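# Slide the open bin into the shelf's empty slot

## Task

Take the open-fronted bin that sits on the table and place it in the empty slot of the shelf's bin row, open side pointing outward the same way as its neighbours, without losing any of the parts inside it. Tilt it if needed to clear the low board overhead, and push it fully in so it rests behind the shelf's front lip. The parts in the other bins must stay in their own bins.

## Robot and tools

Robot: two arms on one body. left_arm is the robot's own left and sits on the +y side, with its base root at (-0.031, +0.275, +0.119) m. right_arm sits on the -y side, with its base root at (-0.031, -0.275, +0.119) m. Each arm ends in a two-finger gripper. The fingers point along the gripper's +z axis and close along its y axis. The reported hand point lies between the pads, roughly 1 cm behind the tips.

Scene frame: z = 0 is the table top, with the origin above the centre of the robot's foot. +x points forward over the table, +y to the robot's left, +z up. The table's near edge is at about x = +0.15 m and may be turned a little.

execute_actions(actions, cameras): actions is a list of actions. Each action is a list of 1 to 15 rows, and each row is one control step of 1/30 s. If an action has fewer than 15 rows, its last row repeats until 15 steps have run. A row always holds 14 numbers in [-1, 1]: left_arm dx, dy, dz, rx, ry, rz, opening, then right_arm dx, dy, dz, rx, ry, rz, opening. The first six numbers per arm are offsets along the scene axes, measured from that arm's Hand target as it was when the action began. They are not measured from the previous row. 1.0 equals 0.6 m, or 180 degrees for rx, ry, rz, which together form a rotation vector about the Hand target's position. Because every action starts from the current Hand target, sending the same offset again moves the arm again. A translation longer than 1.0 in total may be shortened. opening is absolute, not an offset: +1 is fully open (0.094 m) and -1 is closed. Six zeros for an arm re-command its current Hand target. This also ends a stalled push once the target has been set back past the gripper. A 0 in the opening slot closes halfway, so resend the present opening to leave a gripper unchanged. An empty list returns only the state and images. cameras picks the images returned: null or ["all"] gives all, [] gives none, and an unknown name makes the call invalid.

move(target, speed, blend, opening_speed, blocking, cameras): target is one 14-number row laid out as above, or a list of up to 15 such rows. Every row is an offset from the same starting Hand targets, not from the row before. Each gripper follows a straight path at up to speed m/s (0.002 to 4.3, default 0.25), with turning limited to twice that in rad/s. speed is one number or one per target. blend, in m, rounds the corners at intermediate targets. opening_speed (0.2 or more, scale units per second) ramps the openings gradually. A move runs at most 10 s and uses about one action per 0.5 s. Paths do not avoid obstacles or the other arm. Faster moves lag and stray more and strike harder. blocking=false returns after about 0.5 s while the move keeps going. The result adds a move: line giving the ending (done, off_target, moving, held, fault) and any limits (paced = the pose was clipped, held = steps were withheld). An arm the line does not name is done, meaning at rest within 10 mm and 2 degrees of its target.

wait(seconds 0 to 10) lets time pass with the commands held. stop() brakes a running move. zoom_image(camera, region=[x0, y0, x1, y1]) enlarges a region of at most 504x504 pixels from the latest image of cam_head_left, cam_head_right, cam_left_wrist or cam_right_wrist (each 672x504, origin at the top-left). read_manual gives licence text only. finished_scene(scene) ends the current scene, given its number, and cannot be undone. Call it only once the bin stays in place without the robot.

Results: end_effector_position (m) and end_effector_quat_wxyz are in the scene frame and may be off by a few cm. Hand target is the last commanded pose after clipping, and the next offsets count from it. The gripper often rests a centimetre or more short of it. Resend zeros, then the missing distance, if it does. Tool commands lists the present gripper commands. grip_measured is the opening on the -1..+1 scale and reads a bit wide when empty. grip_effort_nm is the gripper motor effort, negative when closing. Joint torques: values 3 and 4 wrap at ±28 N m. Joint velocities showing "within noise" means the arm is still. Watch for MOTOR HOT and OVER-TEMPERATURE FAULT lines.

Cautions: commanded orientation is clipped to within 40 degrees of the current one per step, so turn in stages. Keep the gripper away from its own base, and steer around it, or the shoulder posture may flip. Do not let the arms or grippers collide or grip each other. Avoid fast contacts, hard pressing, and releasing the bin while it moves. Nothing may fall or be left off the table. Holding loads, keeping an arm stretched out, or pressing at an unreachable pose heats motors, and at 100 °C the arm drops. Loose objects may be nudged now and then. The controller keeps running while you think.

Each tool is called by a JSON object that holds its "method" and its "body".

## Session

{"method": "execute_actions", "body": {"actions": []}}

Scene clock: 0.00 s.
left_arm: end_effector_position=(+0.4755, +0.6292, +0.2290) grip_measured=+1.000 grip_effort_nm=n/a end_effector_quat_wxyz=(+0.470, +0.010, +0.806, -0.359) | right_arm: end_effector_position=(+0.4504, -0.5658, +0.3632) grip_measured=+1.000 grip_effort_nm=n/a end_effector_quat_wxyz=(+0.255, -0.123, +0.941, +0.184)
Joint positions: left_arm=[1.564 1.874 1.447 -0.92 1.264 0.841 0.094] | right_arm=[-1.391 1.572 1.613 -1.399 -0.611 -0.945 0.094]
Joint velocities: within noise
Joint torques (N m): no reading
Heat: left arm: hottest elbow 31 °C; right arm: hottest elbow 27 °C.
Hand target: left_arm +0.4805, +0.6353, +0.2386; +0.477, +0.018, +0.806, -0.350 | right_arm +0.4550, -0.5700, +0.3717; +0.262, -0.127, +0.940, +0.176
Tool commands: left_gripper/opening=+1.0 right_gripper/opening=+1.0
camera_calibration:
cam_left_wrist: T_world_to_cam=[[-0.366402, -0.733045, 0.573057, 0.501111], [-0.824865, -0.0290642, -0.564582, 0.577584], [0.430519, -0.679559, -0.594014, 0.445151], [0, 0, 0, 1]] pos_world=[0.468391, 0.686631, 0.303354]
cam_right_wrist: T_world_to_cam=[[0.341835, -0.893449, -0.291374, -0.55331], [-0.93908, -0.312965, -0.14206, 0.335041], [0.0357332, 0.322184, -0.946002, 0.597379], [0, 0, 0, 1]] pos_world=[0.482425, -0.581964, 0.451498]

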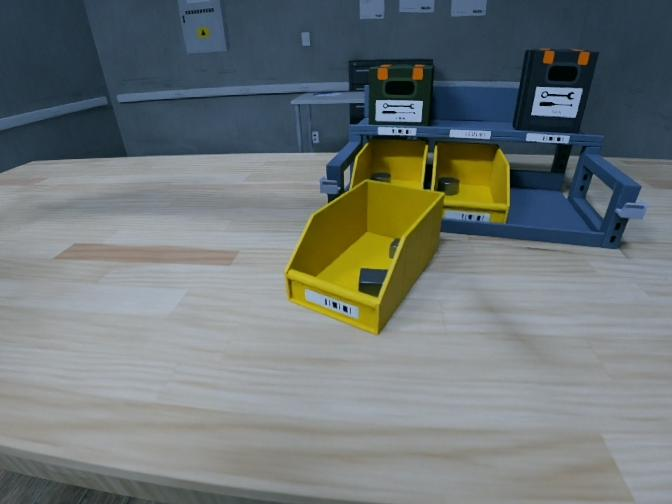

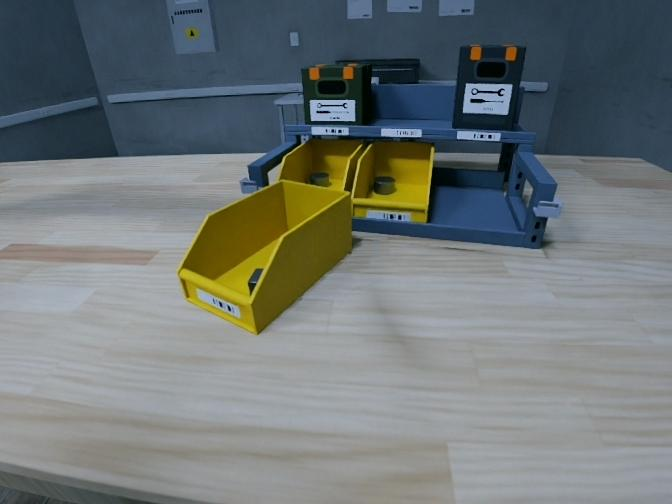

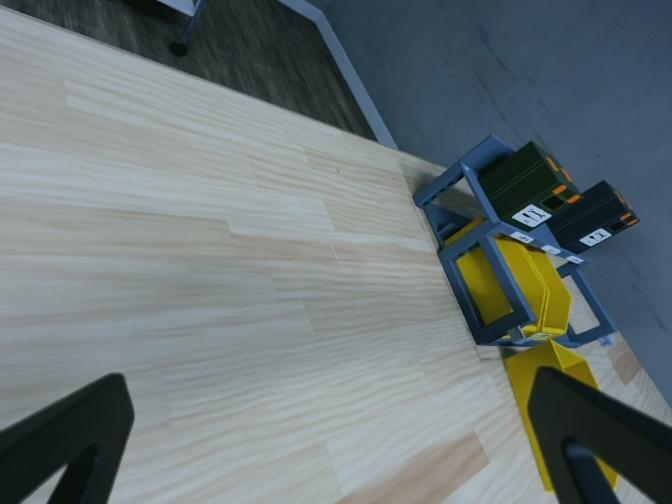

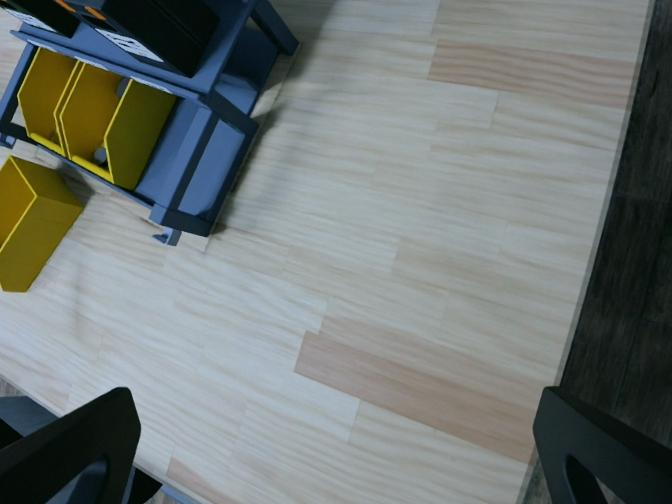

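{"method": "move", "body": {"target": [[0,0,0,0,0,0,1, -0.208,0.53,-0.03,-0.13,0.055,0.18,0.2],[0,0,0,0,0,0,1, -0.208,1.0,-0.35,-0.195,0.0812,0.2765,0.2]], "speed": 0.4}}

Scene clock: 56.70 s.
left_arm: end_effector_position=(+0.4755, +0.6292, +0.2290) grip_measured=+1.000 grip_effort_nm=0.012 end_effector_quat_wxyz=(+0.470, +0.010, +0.806, -0.359) | right_arm: end_effector_position=(+0.3142, +0.0170, +0.1514) grip_measured=+0.202 grip_effort_nm=-0.105 end_effector_quat_wxyz=(-0.020, -0.558, +0.829, -0.002)
Joint positions: left_arm=[1.564 1.874 1.447 -0.92 1.264 0.841 0.094] | right_arm=[0.078 1.735 1.127 -1.014 0.135 -0.416 0.056]
Joint velocities: within noise
Joint torques (N m): left_arm=[0.15 -18.49 8.68 0.53 0.7 -0.03] | right_arm=[1.73 -13.92 10.85 -0.05 0.02 -0.04]
Heat: left arm: hottest elbow 34 °C; right arm: hottest elbow 35 °C.
Hand target: left_arm +0.4805, +0.6353, +0.2386; +0.477, +0.018, +0.806, -0.350 | right_arm +0.3302, +0.0299, +0.1616; +0.000, -0.552, +0.834, +0.000
Off the commanded pose: left_arm 0.012 m, 2 deg | right_arm 0.023 m, 2 deg.
move: off_target (left_arm, right_arm)
camera_calibration:
cam_left_wrist: T_world_to_cam=[[-0.366402, -0.733045, 0.573057, 0.501111], [-0.824865, -0.0290642, -0.564582, 0.577584], [0.430519, -0.679559, -0.594014, 0.445151], [0, 0, 0, 1]] pos_world=[0.468391, 0.686631, 0.303354]
cam_right_wrist: T_world_to_cam=[[0.929624, -0.366867, -0.0347521, -0.280286], [-0.312535, -0.834871, 0.453113, 0.0813333], [-0.195246, -0.410364, -0.890775, 0.290832], [0, 0, 0, 1]] pos_world=[0.342763, 0.0844221, 0.212472]

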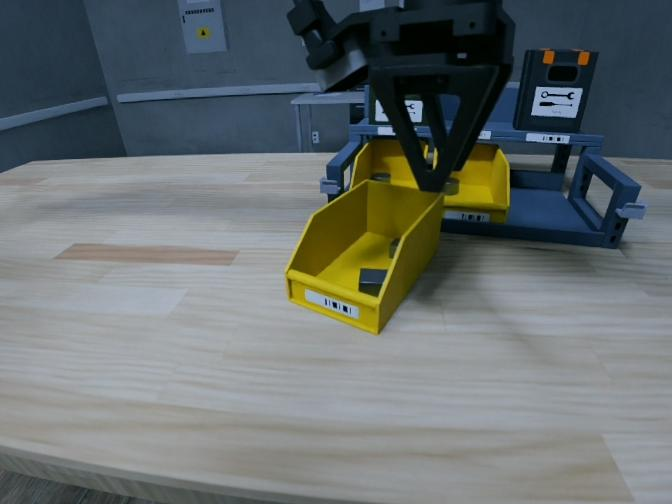

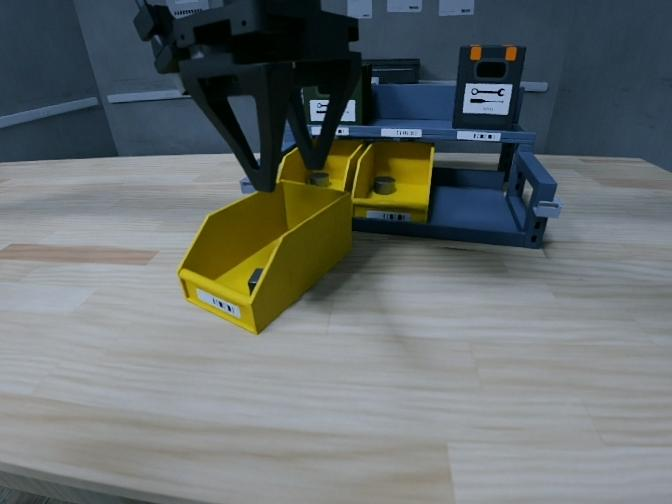

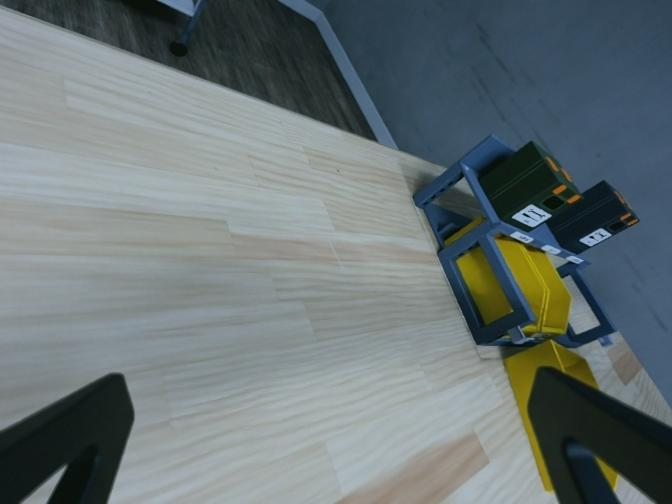

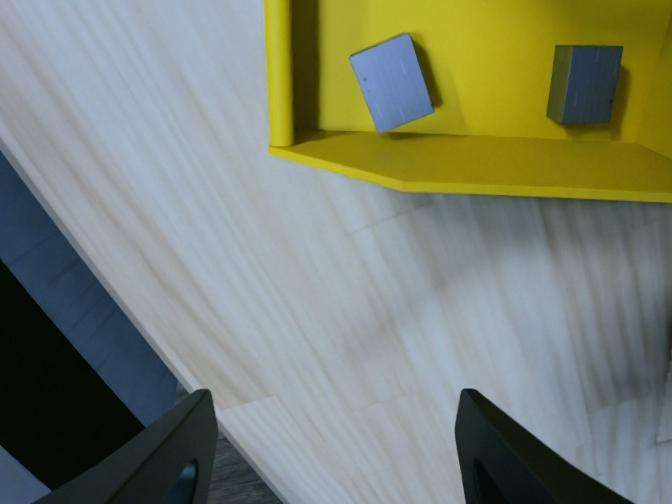

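{"method": "move", "body": {"target": [0,0,0,0,0,0,1, 0.0125,0.146,-0.077,0,0,0,-0.15], "speed": 0.2, "cameras": ["cam_right_wrist"]}}

Scene clock: 74.17 s.
left_arm: end_effector_position=(+0.4755, +0.6292, +0.2290) grip_measured=+1.000 grip_effort_nm=0.012 end_effector_quat_wxyz=(+0.470, +0.010, +0.806, -0.359) | right_arm: end_effector_position=(+0.3258, +0.1016, +0.1083) grip_measured=-0.148 grip_effort_nm=-0.110 end_effector_quat_wxyz=(-0.016, -0.556, +0.831, -0.004)
Joint positions: left_arm=[1.564 1.874 1.447 -0.92 1.264 0.841 0.094] | right_arm=[0.168 1.959 1.309 -0.978 0.136 -0.32 0.04]
Joint velocities: within noise
Joint torques (N m): left_arm=[0.21 -18.61 8.61 0.5 0.7 -0.03] | right_arm=[2.67 -15.85 10.77 -0.12 -0.07 0.01]
Heat: left arm: hottest elbow 35 °C; right arm: hottest elbow 34 °C.
Hand target: left_arm +0.4805, +0.6353, +0.2386; +0.477, +0.018, +0.806, -0.350 | right_arm +0.3378, +0.1176, +0.1154; +0.000, -0.552, +0.834, +0.000
Off the commanded pose: left_arm 0.012 m, 2 deg | right_arm 0.021 m, 2 deg.
move: off_target (left_arm, right_arm)
camera_calibration:
cam_right_wrist: T_world_to_cam=[[0.927939, -0.371717, -0.0275043, -0.261308], [-0.320566, -0.833541, 0.449941, 0.178003], [-0.190176, -0.4087, -0.892635, 0.287724], [0, 0, 0, 1]] pos_world=[0.354258, 0.168833, 0.169554]
Images, in order (width x height): cam_right_wrist 672x504.

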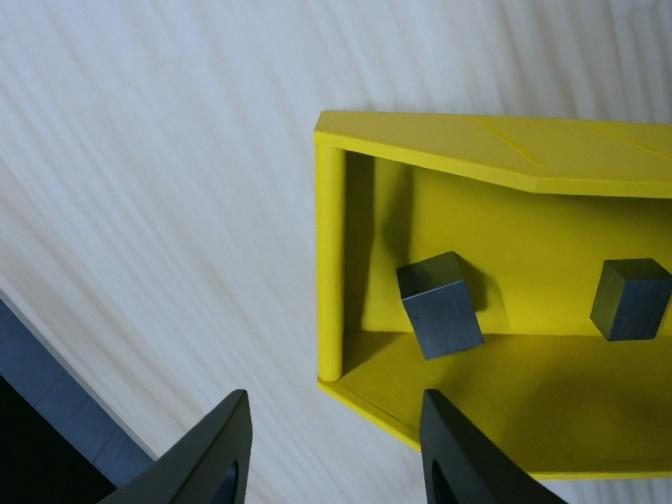

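{"method": "move", "body": {"target": [0,0,0,0,0,0,1, -0.003,0.004,-0.112,0,0,0.001,-0.32], "speed": 0.15}}

{"method": "zoom_image", "body": {"camera": "cam_head_left", "region": [240, 160, 480, 360]}}

Scene clock: 93.40 s.
left_arm: end_effector_position=(+0.4755, +0.6292, +0.2290) grip_measured=+1.000 grip_effort_nm=0.007 end_effector_quat_wxyz=(+0.470, +0.010, +0.806, -0.359) | right_arm: end_effector_position=(+0.3293, +0.1178, +0.0506) grip_measured=-0.318 grip_effort_nm=-0.115 end_effector_quat_wxyz=(-0.005, -0.555, +0.832, -0.001)
Joint positions: left_arm=[1.564 1.874 1.447 -0.92 1.264 0.841 0.094] | right_arm=[0.168 2.072 1.309 -0.841 0.136 -0.32 0.032]
Joint velocities: within noise
Joint torques (N m): left_arm=[0.09 -18.49 8.62 0.49 0.7 -0.03] | right_arm=[1.9 -17.14 7.31 0.14 -0.04 -0.17]
Heat: left arm: hottest elbow 35 °C; right arm: hottest elbow 36 °C.
Hand target: left_arm +0.4805, +0.6353, +0.2386; +0.477, +0.018, +0.806, -0.350 | right_arm +0.3359, +0.1200, +0.0483; +0.000, -0.553, +0.833, +0.000
Off the commanded pose: left_arm 0.012 m, 2 deg | right_arm 0.007 m, 1 deg.
move: off_target (left_arm)
camera_calibration:
cam_left_wrist: T_world_to_cam=[[-0.366402, -0.733045, 0.573057, 0.501111], [-0.824865, -0.0290642, -0.564582, 0.577584], [0.430519, -0.679559, -0.594014, 0.445151], [0, 0, 0, 1]] pos_world=[0.468391, 0.686631, 0.303354]
cam_right_wrist: T_world_to_cam=[[0.926788, -0.375062, -0.0198275, -0.259749], [-0.330732, -0.839988, 0.430158, 0.223613], [-0.177991, -0.392108, -0.902536, 0.238036], [0, 0, 0, 1]] pos_world=[0.357056, 0.183746, 0.113497]

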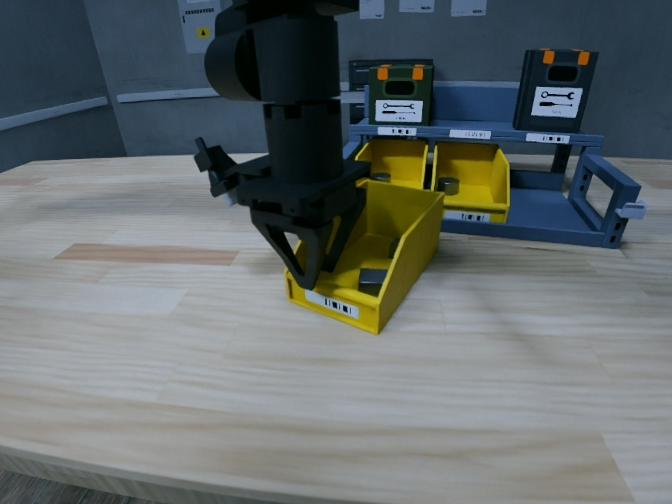

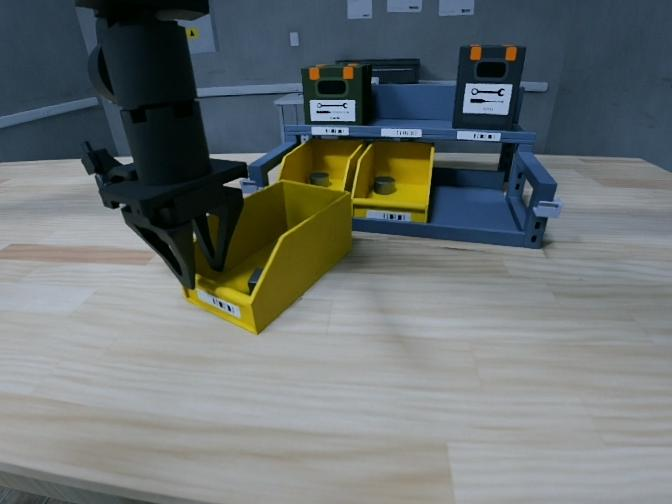

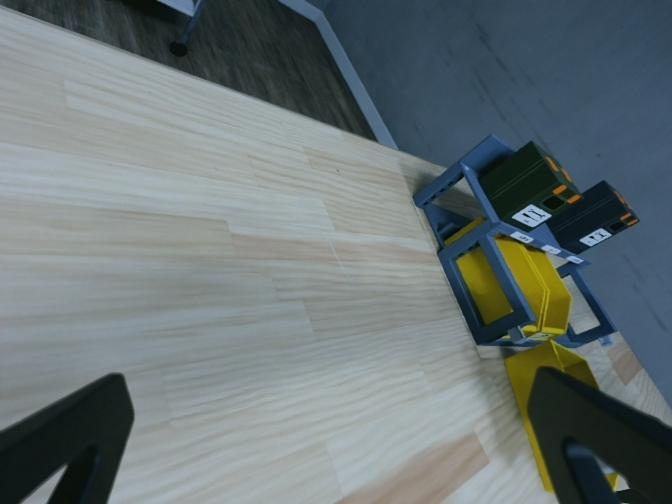

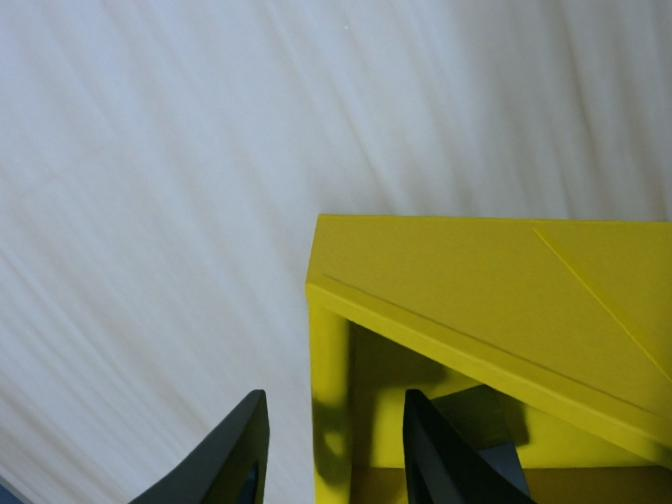

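Scaled by 2.100 from the camera's 672x504 image, which has a finer 960x720 frame.

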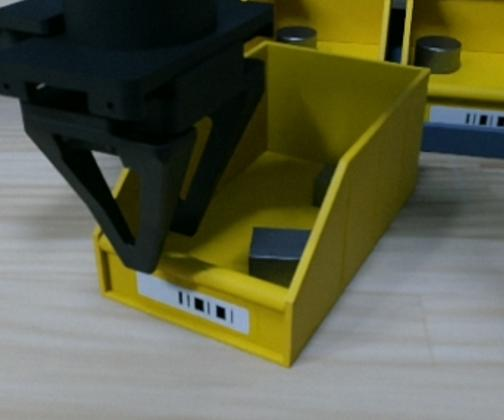

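{"method": "move", "body": {"target": [0,0,0,0,0,0,1, -0.0107,-0.040,0.0,0,0,0.0,-0.32], "speed": 0.15, "cameras": ["cam_right_wrist"]}}

Scene clock: 105.27 s.
left_arm: end_effector_position=(+0.4755, +0.6292, +0.2290) grip_measured=+1.000 grip_effort_nm=0.007 end_effector_quat_wxyz=(+0.470, +0.010, +0.806, -0.359) | right_arm: end_effector_position=(+0.3229, +0.1000, +0.0439) grip_measured=-0.318 grip_effort_nm=-0.115 end_effector_quat_wxyz=(-0.007, -0.554, +0.832, -0.001)
Joint positions: left_arm=[1.564 1.874 1.447 -0.92 1.264 0.841 0.094] | right_arm=[0.153 2.051 1.25 -0.806 0.136 -0.333 0.032]
Joint velocities: within noise
Joint torques (N m): left_arm=[0.21 -18.61 8.64 0.46 0.7 -0.03] | right_arm=[1.44 -18.2 5.37 0.17 -0.03 -0.2]
Heat: left arm: hottest elbow 35 °C; right arm: hottest elbow 35 °C.
Hand target: left_arm +0.4805, +0.6353, +0.2386; +0.477, +0.018, +0.806, -0.350 | right_arm +0.3295, +0.0960, +0.0482; +0.000, -0.553, +0.833, +0.000
Off the commanded pose: left_arm 0.012 m, 2 deg | right_arm 0.009 m, 1 deg.
move: off_target (left_arm)
camera_calibration:
cam_right_wrist: T_world_to_cam=[[0.926354, -0.376014, -0.0219663, -0.260296], [-0.329936, -0.838202, 0.434234, 0.20885], [-0.18169, -0.395006, -0.900532, 0.225219], [0, 0, 0, 1]] pos_world=[0.350953, 0.166147, 0.106409]
Images, in order (width x height): cam_right_wrist 672x504.

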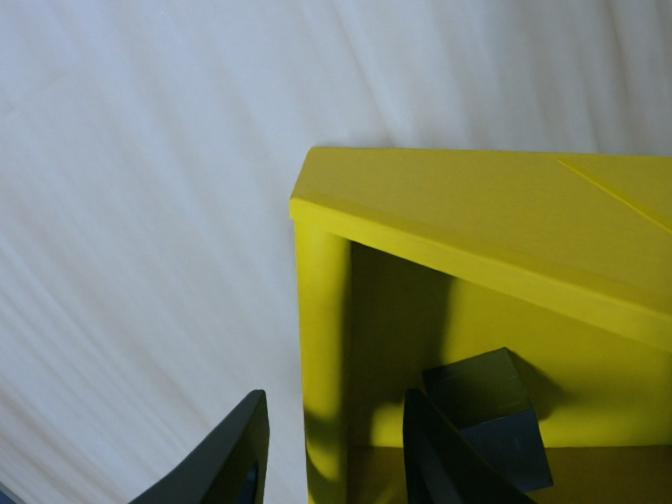

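{"method": "move", "body": {"target": [[0,0,0,0,0,0,1, 0,0,0,0,0,0.0,-0.55],[0,0,0,0,0,0,1, 0,0,-0.026,0,0,0.0,-0.55]], "speed": 0.12, "opening_speed": 0.8, "cameras": ["cam_right_wrist", "cam_head_left"]}}

{"method": "zoom_image", "body": {"camera": "cam_head_left", "region": [240, 160, 480, 360]}}

Scene clock: 119.87 s.
left_arm: end_effector_position=(+0.4755, +0.6292, +0.2290) grip_measured=+1.000 grip_effort_nm=0.012 end_effector_quat_wxyz=(+0.470, +0.010, +0.806, -0.359) | right_arm: end_effector_position=(+0.3272, +0.1038, +0.0426) grip_measured=-0.548 grip_effort_nm=-0.110 end_effector_quat_wxyz=(+0.006, -0.554, +0.833, +0.002)
Joint positions: left_arm=[1.564 1.874 1.447 -0.92 1.264 0.841 0.094] | right_arm=[0.152 2.051 1.246 -0.774 0.136 -0.337 0.021]
Joint velocities: within noise
Joint torques (N m): left_arm=[0.15 -18.37 8.64 0.49 0.7 -0.02] | right_arm=[1.26 -16.44 5.49 0.06 -0.04 -0.26]
Heat: left arm: hottest elbow 36 °C; right arm: hottest elbow 34 °C.
Hand target: left_arm +0.4805, +0.6353, +0.2386; +0.477, +0.018, +0.806, -0.350 | right_arm +0.3295, +0.0959, +0.0326; +0.000, -0.553, +0.833, +0.000
Off the commanded pose: left_arm 0.012 m, 2 deg | right_arm 0.013 m, 1 deg.
move: off_target (left_arm, right_arm)
camera_calibration:
cam_right_wrist: T_world_to_cam=[[0.926224, -0.376764, -0.0126053, -0.263136], [-0.338754, -0.846522, 0.410665, 0.218785], [-0.165394, -0.376098, -0.911699, 0.219597], [0, 0, 0, 1]] pos_world=[0.354158, 0.168656, 0.107042]
Images, in order (width x height): cam_head_left 672x504, cam_right_wrist 672x504.

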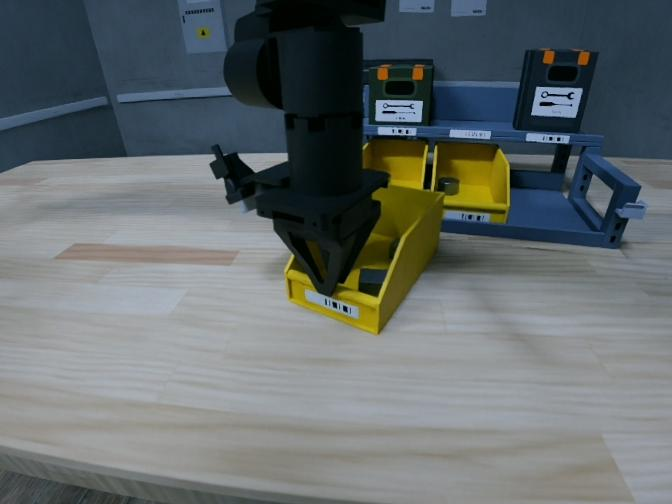

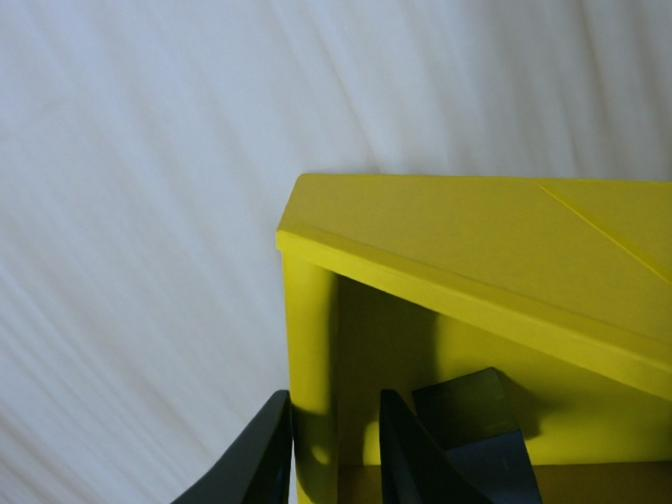

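Scaled by 2.100 from the camera's 672x504 image, which has a finer 960x720 frame.

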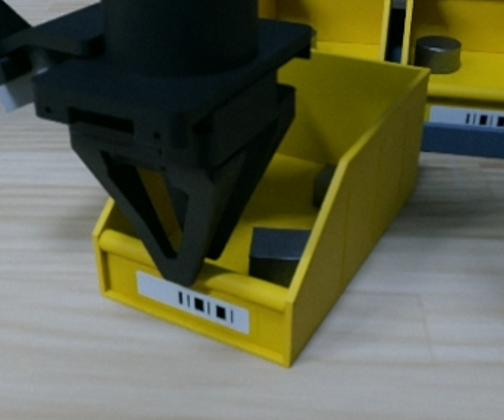

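{"method": "move", "body": {"target": [0,0,0,0,0,0,1, -0.006,0.002,-0.038,0,0,0.0,-0.55], "speed": 0.08, "cameras": ["cam_right_wrist", "cam_head_left"]}}

{"method": "zoom_image", "body": {"camera": "cam_head_left", "region": [240, 160, 480, 360]}}

Scene clock: 124.90 s.
left_arm: end_effector_position=(+0.4755, +0.6292, +0.2290) grip_measured=+1.000 grip_effort_nm=0.007 end_effector_quat_wxyz=(+0.470, +0.010, +0.806, -0.359) | right_arm: end_effector_position=(+0.3237, +0.1044, +0.0198) grip_measured=-0.548 grip_effort_nm=-0.115 end_effector_quat_wxyz=(+0.006, -0.554, +0.833, +0.002)
Joint positions: left_arm=[1.564 1.874 1.447 -0.92 1.264 0.841 0.094] | right_arm=[0.151 2.092 1.235 -0.723 0.136 -0.338 0.021]
Joint velocities: within noise
Joint torques (N m): left_arm=[0.15 -18.55 8.64 0.49 0.7 -0.02] | right_arm=[1.26 -15.97 5.33 0.21 -0.02 -0.21]
Heat: left arm: hottest elbow 36 °C; right arm: hottest elbow 33 °C.
Hand target: left_arm +0.4805, +0.6353, +0.2386; +0.477, +0.018, +0.806, -0.350 | right_arm +0.3260, +0.0971, +0.0098; +0.000, -0.553, +0.833, +0.000
Off the commanded pose: left_arm 0.012 m, 2 deg | right_arm 0.013 m, 1 deg.
move: off_target (left_arm, right_arm)
camera_calibration:
cam_right_wrist: T_world_to_cam=[[0.92626, -0.37667, -0.0127322, -0.259974], [-0.338555, -0.846424, 0.411032, 0.227353], [-0.1656, -0.376411, -0.911532, 0.198569], [0, 0, 0, 1]] pos_world=[0.350658, 0.169256, 0.0842428]
Images, in order (width x height): cam_head_left 672x504, cam_right_wrist 672x504.

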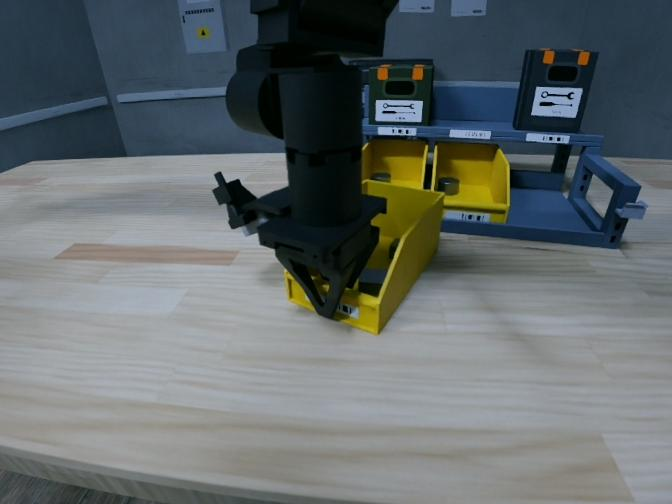

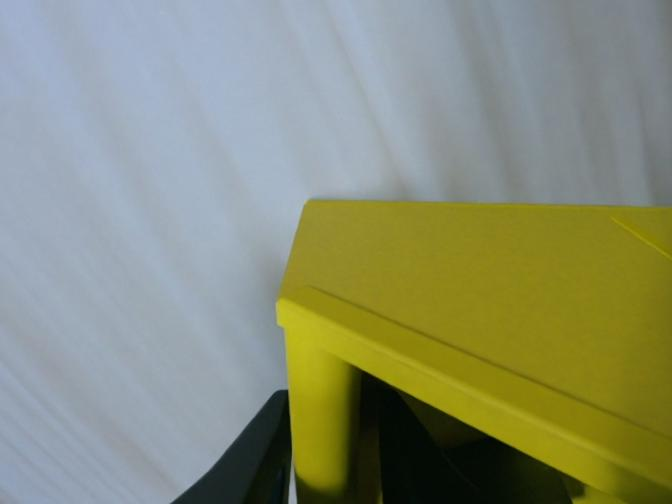

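Scaled by 2.100 from the camera's 672x504 image, which has a finer 960x720 frame.

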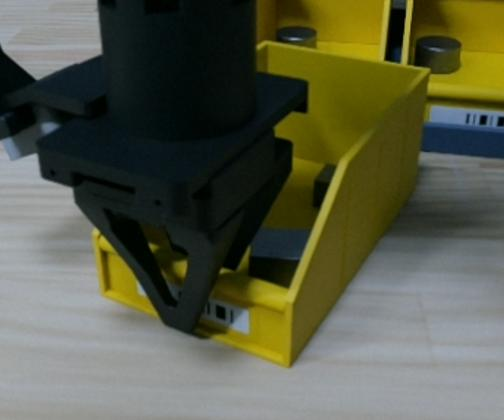

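{"method": "move", "body": {"target": [0,0,0,0,0,0,1, 0.0,0.0,0.037,0,0,0.0,-0.55], "speed": 0.08, "cameras": ["cam_right_wrist", "cam_head_left"]}}

{"method": "zoom_image", "body": {"camera": "cam_head_left", "region": [240, 160, 480, 360]}}

Scene clock: 132.33 s.
left_arm: end_effector_position=(+0.4755, +0.6292, +0.2290) grip_measured=+1.000 grip_effort_nm=0.007 end_effector_quat_wxyz=(+0.470, +0.010, +0.806, -0.359) | right_arm: end_effector_position=(+0.3217, +0.1008, +0.0260) grip_measured=-0.548 grip_effort_nm=-0.105 end_effector_quat_wxyz=(-0.001, -0.555, +0.832, +0.000)
Joint positions: left_arm=[1.564 1.874 1.447 -0.92 1.264 0.841 0.094] | right_arm=[0.151 2.079 1.235 -0.751 0.136 -0.338 0.021]
Joint velocities: within noise
Joint torques (N m): left_arm=[0.21 -18.43 8.66 0.47 0.69 -0.02] | right_arm=[1.67 -18.2 5.6 -0.24 -0.03 -0.16]
Heat: left arm: hottest elbow 36 °C; right arm: hottest elbow 33 °C.
Hand target: left_arm +0.4805, +0.6353, +0.2386; +0.477, +0.018, +0.806, -0.350 | right_arm +0.3260, +0.0971, +0.0321; +0.000, -0.553, +0.833, +0.000
Off the commanded pose: left_arm 0.012 m, 2 deg | right_arm 0.008 m, 0 deg.
move: off_target (left_arm)
camera_calibration:
cam_right_wrist: T_world_to_cam=[[0.926872, -0.37495, -0.0178871, -0.259614], [-0.332615, -0.842442, 0.42386, 0.218431], [-0.173995, -0.386915, -0.905551, 0.206181], [0, 0, 0, 1]] pos_world=[0.349157, 0.166448, 0.0894796]
Images, in order (width x height): cam_head_left 672x504, cam_right_wrist 672x504.

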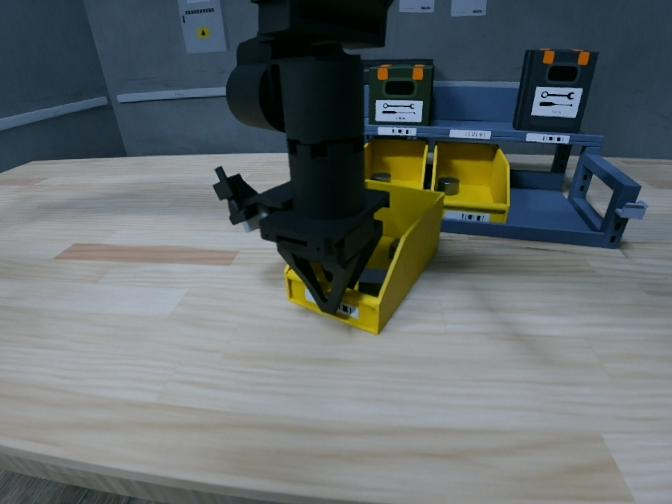

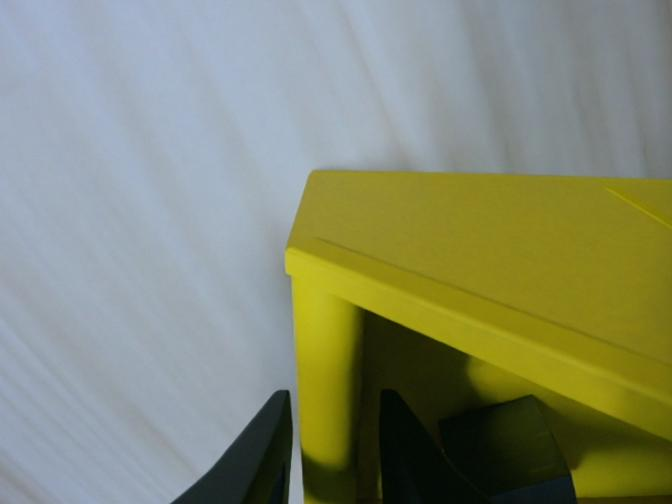

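Scaled by 2.100 from the camera's 672x504 image, which has a finer 960x720 frame.

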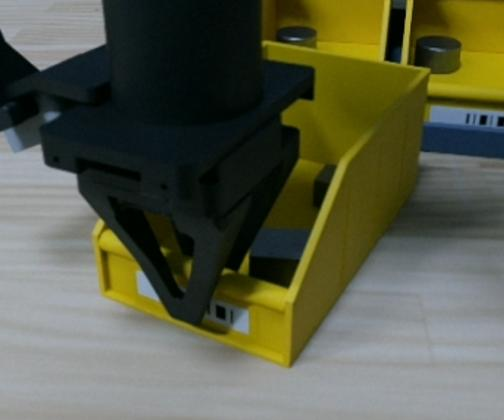

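{"method": "move", "body": {"target": [0,0,0,0,0,0,1, 0.0,0.0,0.0,0,0,0.0,-0.95], "speed": 0.08, "opening_speed": 0.4, "cameras": ["cam_right_wrist"]}}

Scene clock: 136.20 s.
left_arm: end_effector_position=(+0.4755, +0.6292, +0.2290) grip_measured=+1.000 grip_effort_nm=0.007 end_effector_quat_wxyz=(+0.470, +0.010, +0.806, -0.359) | right_arm: end_effector_position=(+0.3214, +0.1005, +0.0260) grip_measured=-0.805 grip_effort_nm=-1.028 end_effector_quat_wxyz=(-0.002, -0.555, +0.832, +0.000)
Joint positions: left_arm=[1.564 1.874 1.447 -0.92 1.264 0.841 0.094] | right_arm=[0.151 2.079 1.235 -0.753 0.136 -0.338 0.009]
Joint velocities: within noise
Joint torques (N m): left_arm=[-0.03 -18.43 8.65 0.5 0.69 -0.02] | right_arm=[1.79 -18.26 5.65 -0.39 -0.04 -0.16]
Heat: left arm: hottest elbow 36 °C; right arm: hottest elbow 33 °C.
Hand target: left_arm +0.4805, +0.6353, +0.2386; +0.477, +0.018, +0.806, -0.350 | right_arm +0.3260, +0.0971, +0.0321; +0.000, -0.553, +0.833, +0.000
Off the commanded pose: left_arm 0.012 m, 2 deg | right_arm 0.008 m, 0 deg.
move: off_target (left_arm)
camera_calibration:
cam_right_wrist: T_world_to_cam=[[0.927095, -0.374367, -0.0185365, -0.259532], [-0.331519, -0.842053, 0.425489, 0.217652], [-0.174898, -0.388324, -0.904774, 0.206354], [0, 0, 0, 1]] pos_world=[0.348858, 0.166246, 0.0892843]
Images, in order (width x height): cam_right_wrist 672x504.

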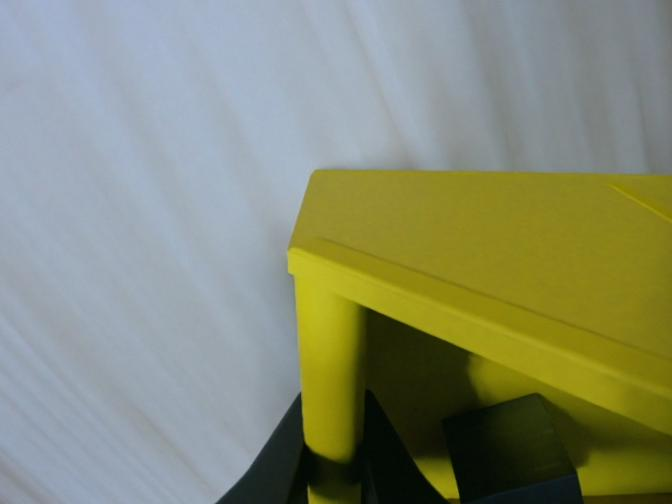

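{"method": "move", "body": {"target": [[0,0,0,0,0,0,1, -0.02,0.0,0.15,0,0,0.0,-0.95],[0,0,0,0,0,0,1, -0.017,-0.305,0.155,-0.0042,-0.0216,0.061,-0.95]], "speed": 0.18}}

Scene clock: 150.33 s.
left_arm: end_effector_position=(+0.4755, +0.6292, +0.2290) grip_measured=+1.000 grip_effort_nm=0.007 end_effector_quat_wxyz=(+0.470, +0.010, +0.806, -0.359) | right_arm: end_effector_position=(+0.3056, -0.0862, +0.1124) grip_measured=-0.806 grip_effort_nm=-1.028 end_effector_quat_wxyz=(+0.001, -0.632, +0.775, -0.020)
Joint positions: left_arm=[1.564 1.874 1.447 -0.92 1.264 0.841 0.094] | right_arm=[-0.096 1.602 0.85 -0.799 0.177 -0.78 0.009]
Joint velocities: within noise
Joint torques (N m): left_arm=[0.15 -18.49 8.64 0.46 0.71 -0.03] | right_arm=[1.08 -13.98 6.37 0.35 0.06 -0.2]
Heat: left arm: hottest elbow 36 °C; right arm: hottest elbow 32 °C.
Hand target: left_arm +0.4805, +0.6353, +0.2386; +0.477, +0.018, +0.806, -0.350 | right_arm +0.3157, -0.0859, +0.1250; +0.025, -0.630, +0.776, -0.024
Off the commanded pose: left_arm 0.012 m, 2 deg | right_arm 0.016 m, 3 deg.
move: off_target (left_arm, right_arm)
camera_calibration:
cam_left_wrist: T_world_to_cam=[[-0.366402, -0.733045, 0.573057, 0.501111], [-0.824865, -0.0290642, -0.564582, 0.577584], [0.430519, -0.679559, -0.594014, 0.445151], [0, 0, 0, 1]] pos_world=[0.468391, 0.686631, 0.303354]
cam_right_wrist: T_world_to_cam=[[0.9813, -0.191805, 0.0161779, -0.317991], [-0.178973, -0.878244, 0.443459, -0.0333407], [-0.0708496, -0.438061, -0.896149, 0.172237], [0, 0, 0, 1]] pos_world=[0.31828, -0.0148231, 0.17428]

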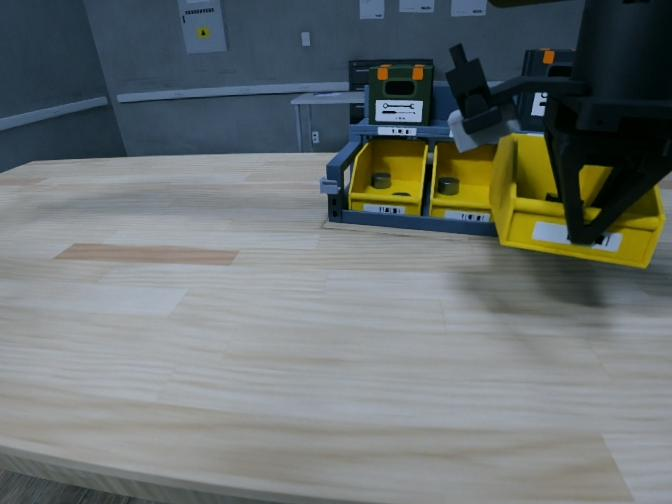

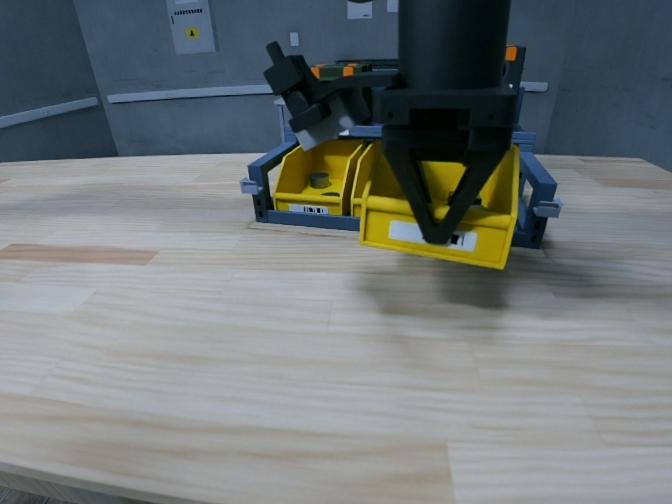

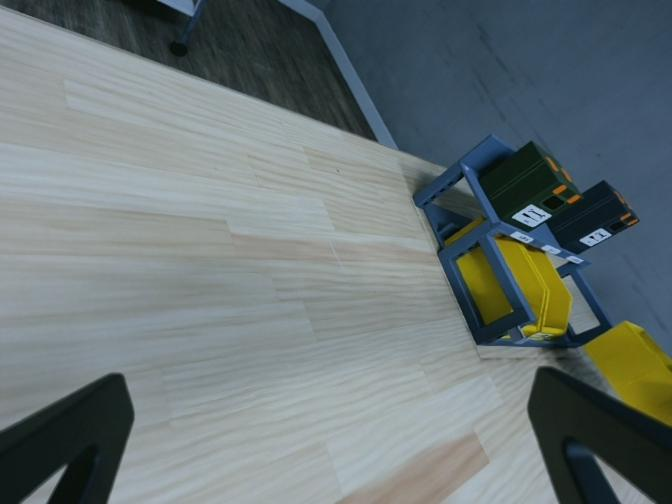

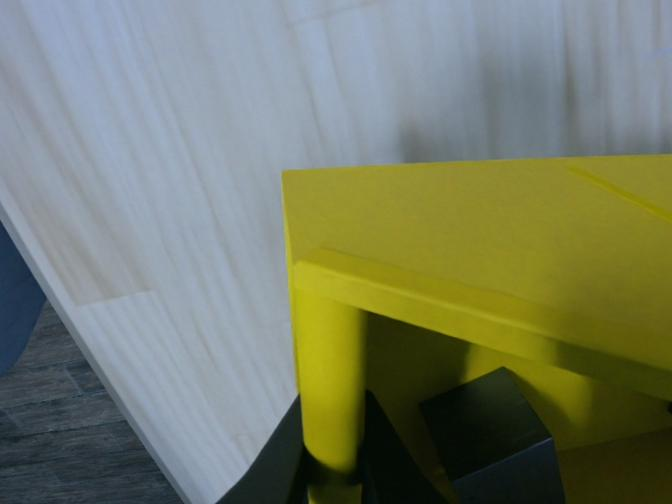

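{"method": "move", "body": {"target": [-0.101,-0.842,0.069,0.1268,-0.1385,-0.2156,1, -0.008,-0.067,0.0,0,0,0.0,-0.95], "speed": 0.35}}

Scene clock: 185.17 s.
left_arm: end_effector_position=(+0.4209, +0.1331, +0.2804) grip_measured=+1.000 grip_effort_nm=0.007 end_effector_quat_wxyz=(+0.479, +0.446, +0.689, -0.313) | right_arm: end_effector_position=(+0.3001, -0.1248, +0.1134) grip_measured=-0.806 grip_effort_nm=-1.028 end_effector_quat_wxyz=(+0.002, -0.633, +0.774, -0.018)
Joint positions: left_arm=[0.633 1.319 0.73 -0.132 0.919 0.74 0.094] | right_arm=[-0.178 1.533 0.781 -0.785 0.171 -0.867 0.009]
Joint velocities: within noise
Joint torques (N m): left_arm=[-1.61 -9.82 6.75 2.5 0.39 -0.13] | right_arm=[0.44 -12.92 6.37 0.35 0.04 -0.21]
Heat: left arm: hottest elbow 36 °C; right arm: hottest elbow 32 °C.
Hand target: left_arm +0.4199, +0.1300, +0.2800; +0.481, +0.446, +0.687, -0.313 | right_arm +0.3109, -0.1261, +0.1250; +0.025, -0.630, +0.776, -0.024
Off the commanded pose: left_arm 0.003 m, 0 deg | right_arm 0.016 m, 3 deg.
move: off_target (right_arm)
camera_calibration:
cam_left_wrist: T_world_to_cam=[[-0.91933, -0.393384, 0.00898549, 0.433695], [-0.288192, 0.6576, -0.696066, 0.266782], [0.267913, -0.642504, -0.717921, 0.260226], [0, 0, 0, 1]] pos_world=[0.405876, 0.16237, 0.368622]
cam_right_wrist: T_world_to_cam=[[0.982094, -0.187886, 0.0137974, -0.31937], [-0.174646, -0.880527, 0.440647, -0.0698824], [-0.0706425, -0.435167, -0.897574, 0.156284], [0, 0, 0, 1]] pos_world=[0.312487, -0.053529, 0.175476]

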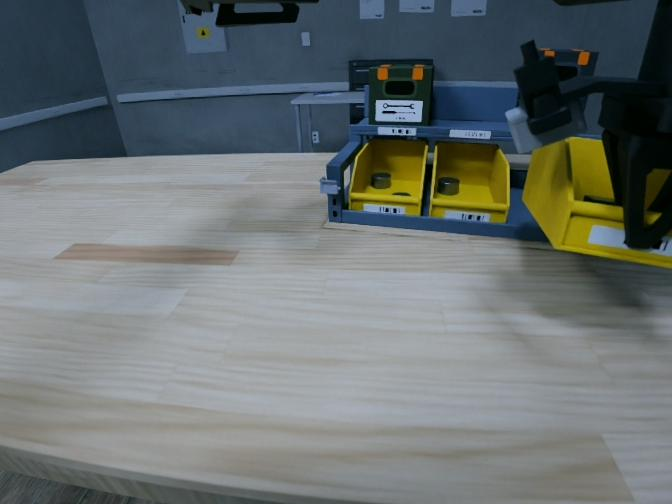

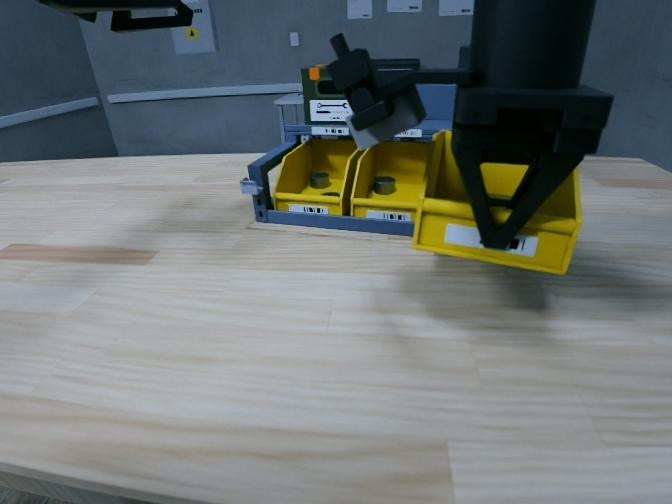

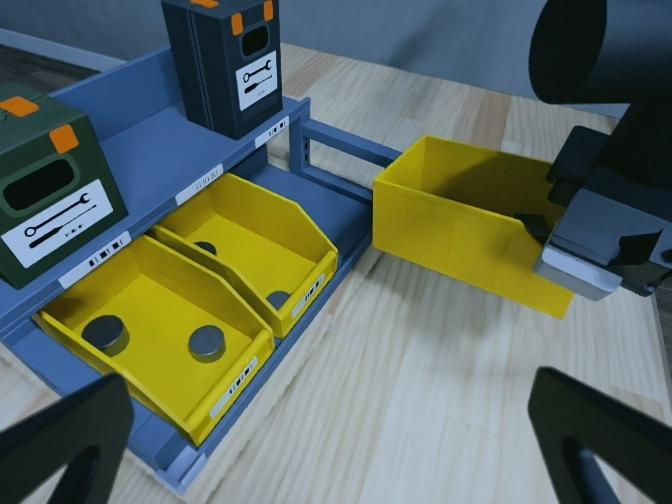

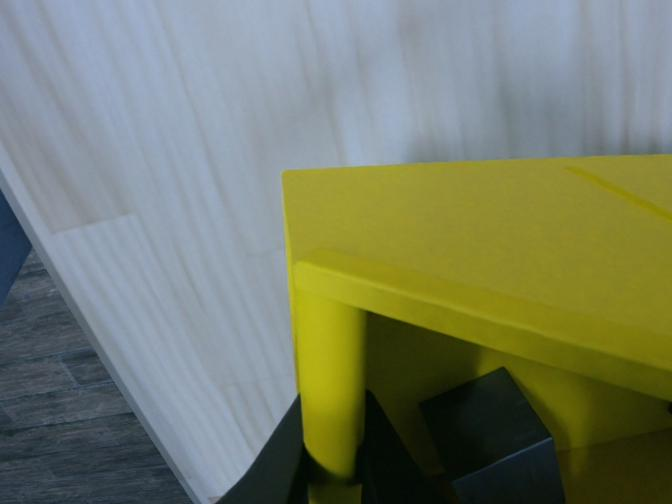

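{"method": "execute_actions", "body": {"actions": []}}

Scene clock: 202.40 s.
left_arm: end_effector_position=(+0.4210, +0.1332, +0.2804) grip_measured=+1.000 grip_effort_nm=0.012 end_effector_quat_wxyz=(+0.479, +0.445, +0.689, -0.313) | right_arm: end_effector_position=(+0.3001, -0.1247, +0.1134) grip_measured=-0.806 grip_effort_nm=-1.033 end_effector_quat_wxyz=(+0.002, -0.633, +0.774, -0.018)
Joint positions: left_arm=[0.633 1.319 0.73 -0.132 0.918 0.739 0.094] | right_arm=[-0.178 1.533 0.781 -0.784 0.171 -0.867 0.009]
Joint velocities: within noise
Joint torques (N m): left_arm=[-1.49 -9.7 6.82 2.39 0.4 -0.13] | right_arm=[0.44 -12.98 6.38 0.32 0.03 -0.21]
Heat: left arm: hottest elbow 36 °C; right arm: hottest elbow 32 °C.
Hand target: left_arm +0.4199, +0.1301, +0.2800; +0.481, +0.446, +0.687, -0.313 | right_arm +0.3109, -0.1262, +0.1250; +0.025, -0.630, +0.776, -0.024
Tool commands: left_gripper/opening=+1.0 right_gripper/opening=-0.95
Off the commanded pose: left_arm 0.003 m, 0 deg | right_arm 0.016 m, 3 deg.
camera_calibration:
cam_left_wrist: T_world_to_cam=[[-0.919088, -0.393943, 0.00926325, 0.433718], [-0.288774, 0.657357, -0.696054, 0.267017], [0.268117, -0.64241, -0.717929, 0.260167], [0, 0, 0, 1]] pos_world=[0.405978, 0.162469, 0.368623]
cam_right_wrist: T_world_to_cam=[[0.98214, -0.187624, 0.0140822, -0.319521], [-0.174549, -0.880637, 0.440468, -0.0699135], [-0.070241, -0.435059, -0.897658, 0.156275], [0, 0, 0, 1]] pos_world=[0.312588, -0.0535294, 0.175576]

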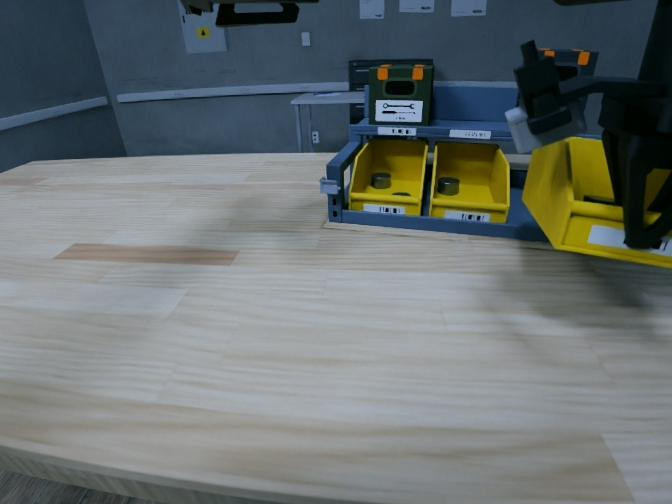

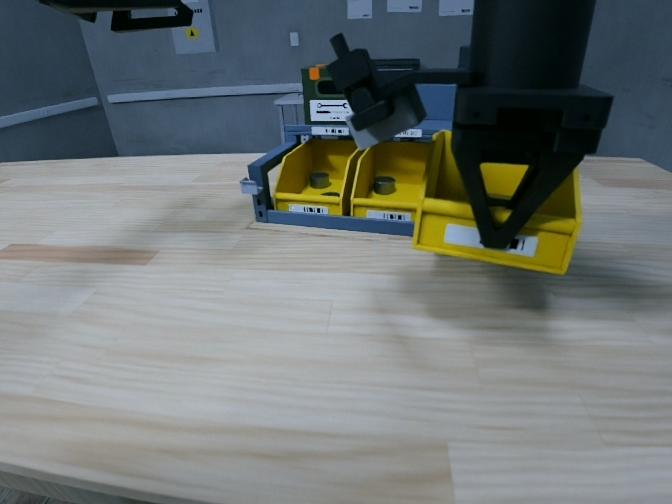

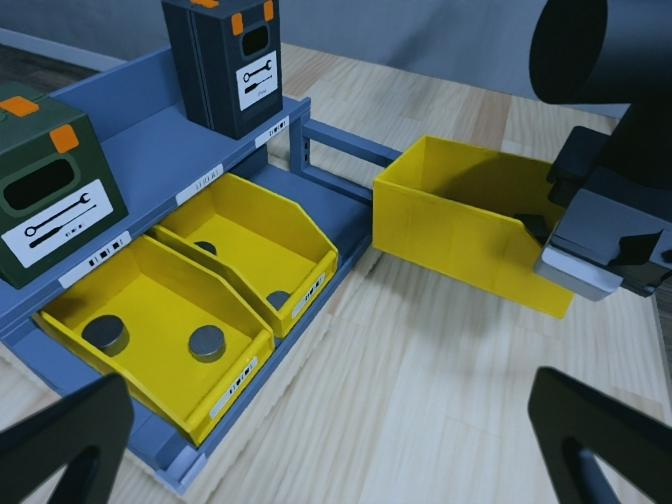

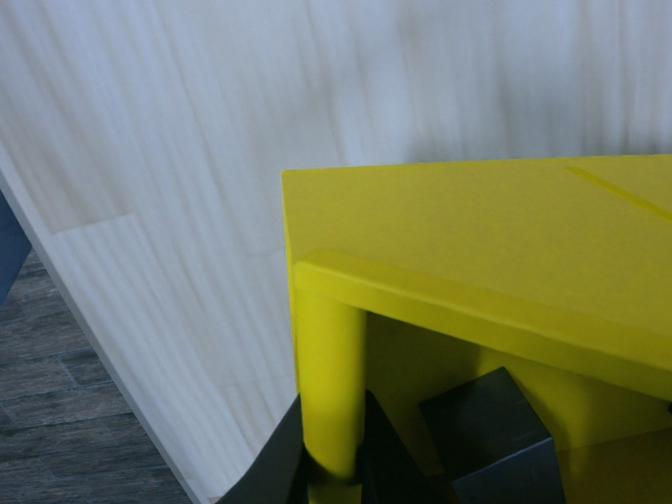

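{"method": "zoom_image", "body": {"camera": "cam_left_wrist", "region": [200, 90, 600, 390]}}

{"method": "zoom_image", "body": {"camera": "cam_head_right", "region": [220, 60, 600, 345]}}

Scaled by 1.260 from the camera's 672x504 image, which has a finer 960x720 frame.

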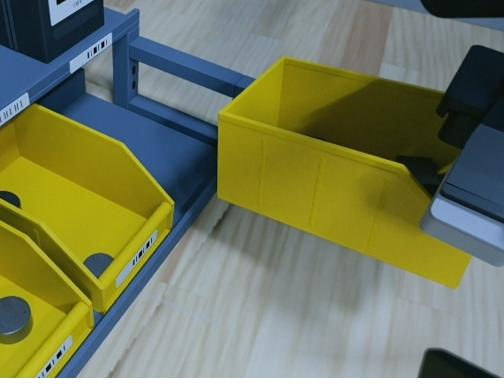

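Scaled by 1.326 from the camera's 672x504 image, which has a finer 960x720 frame.

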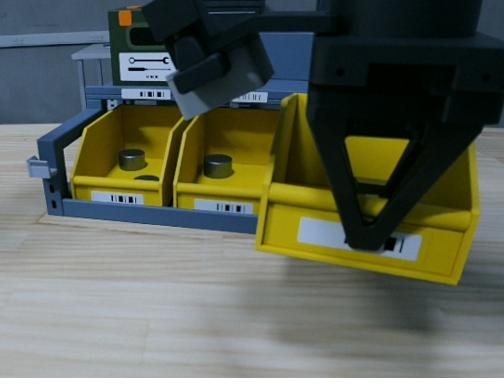

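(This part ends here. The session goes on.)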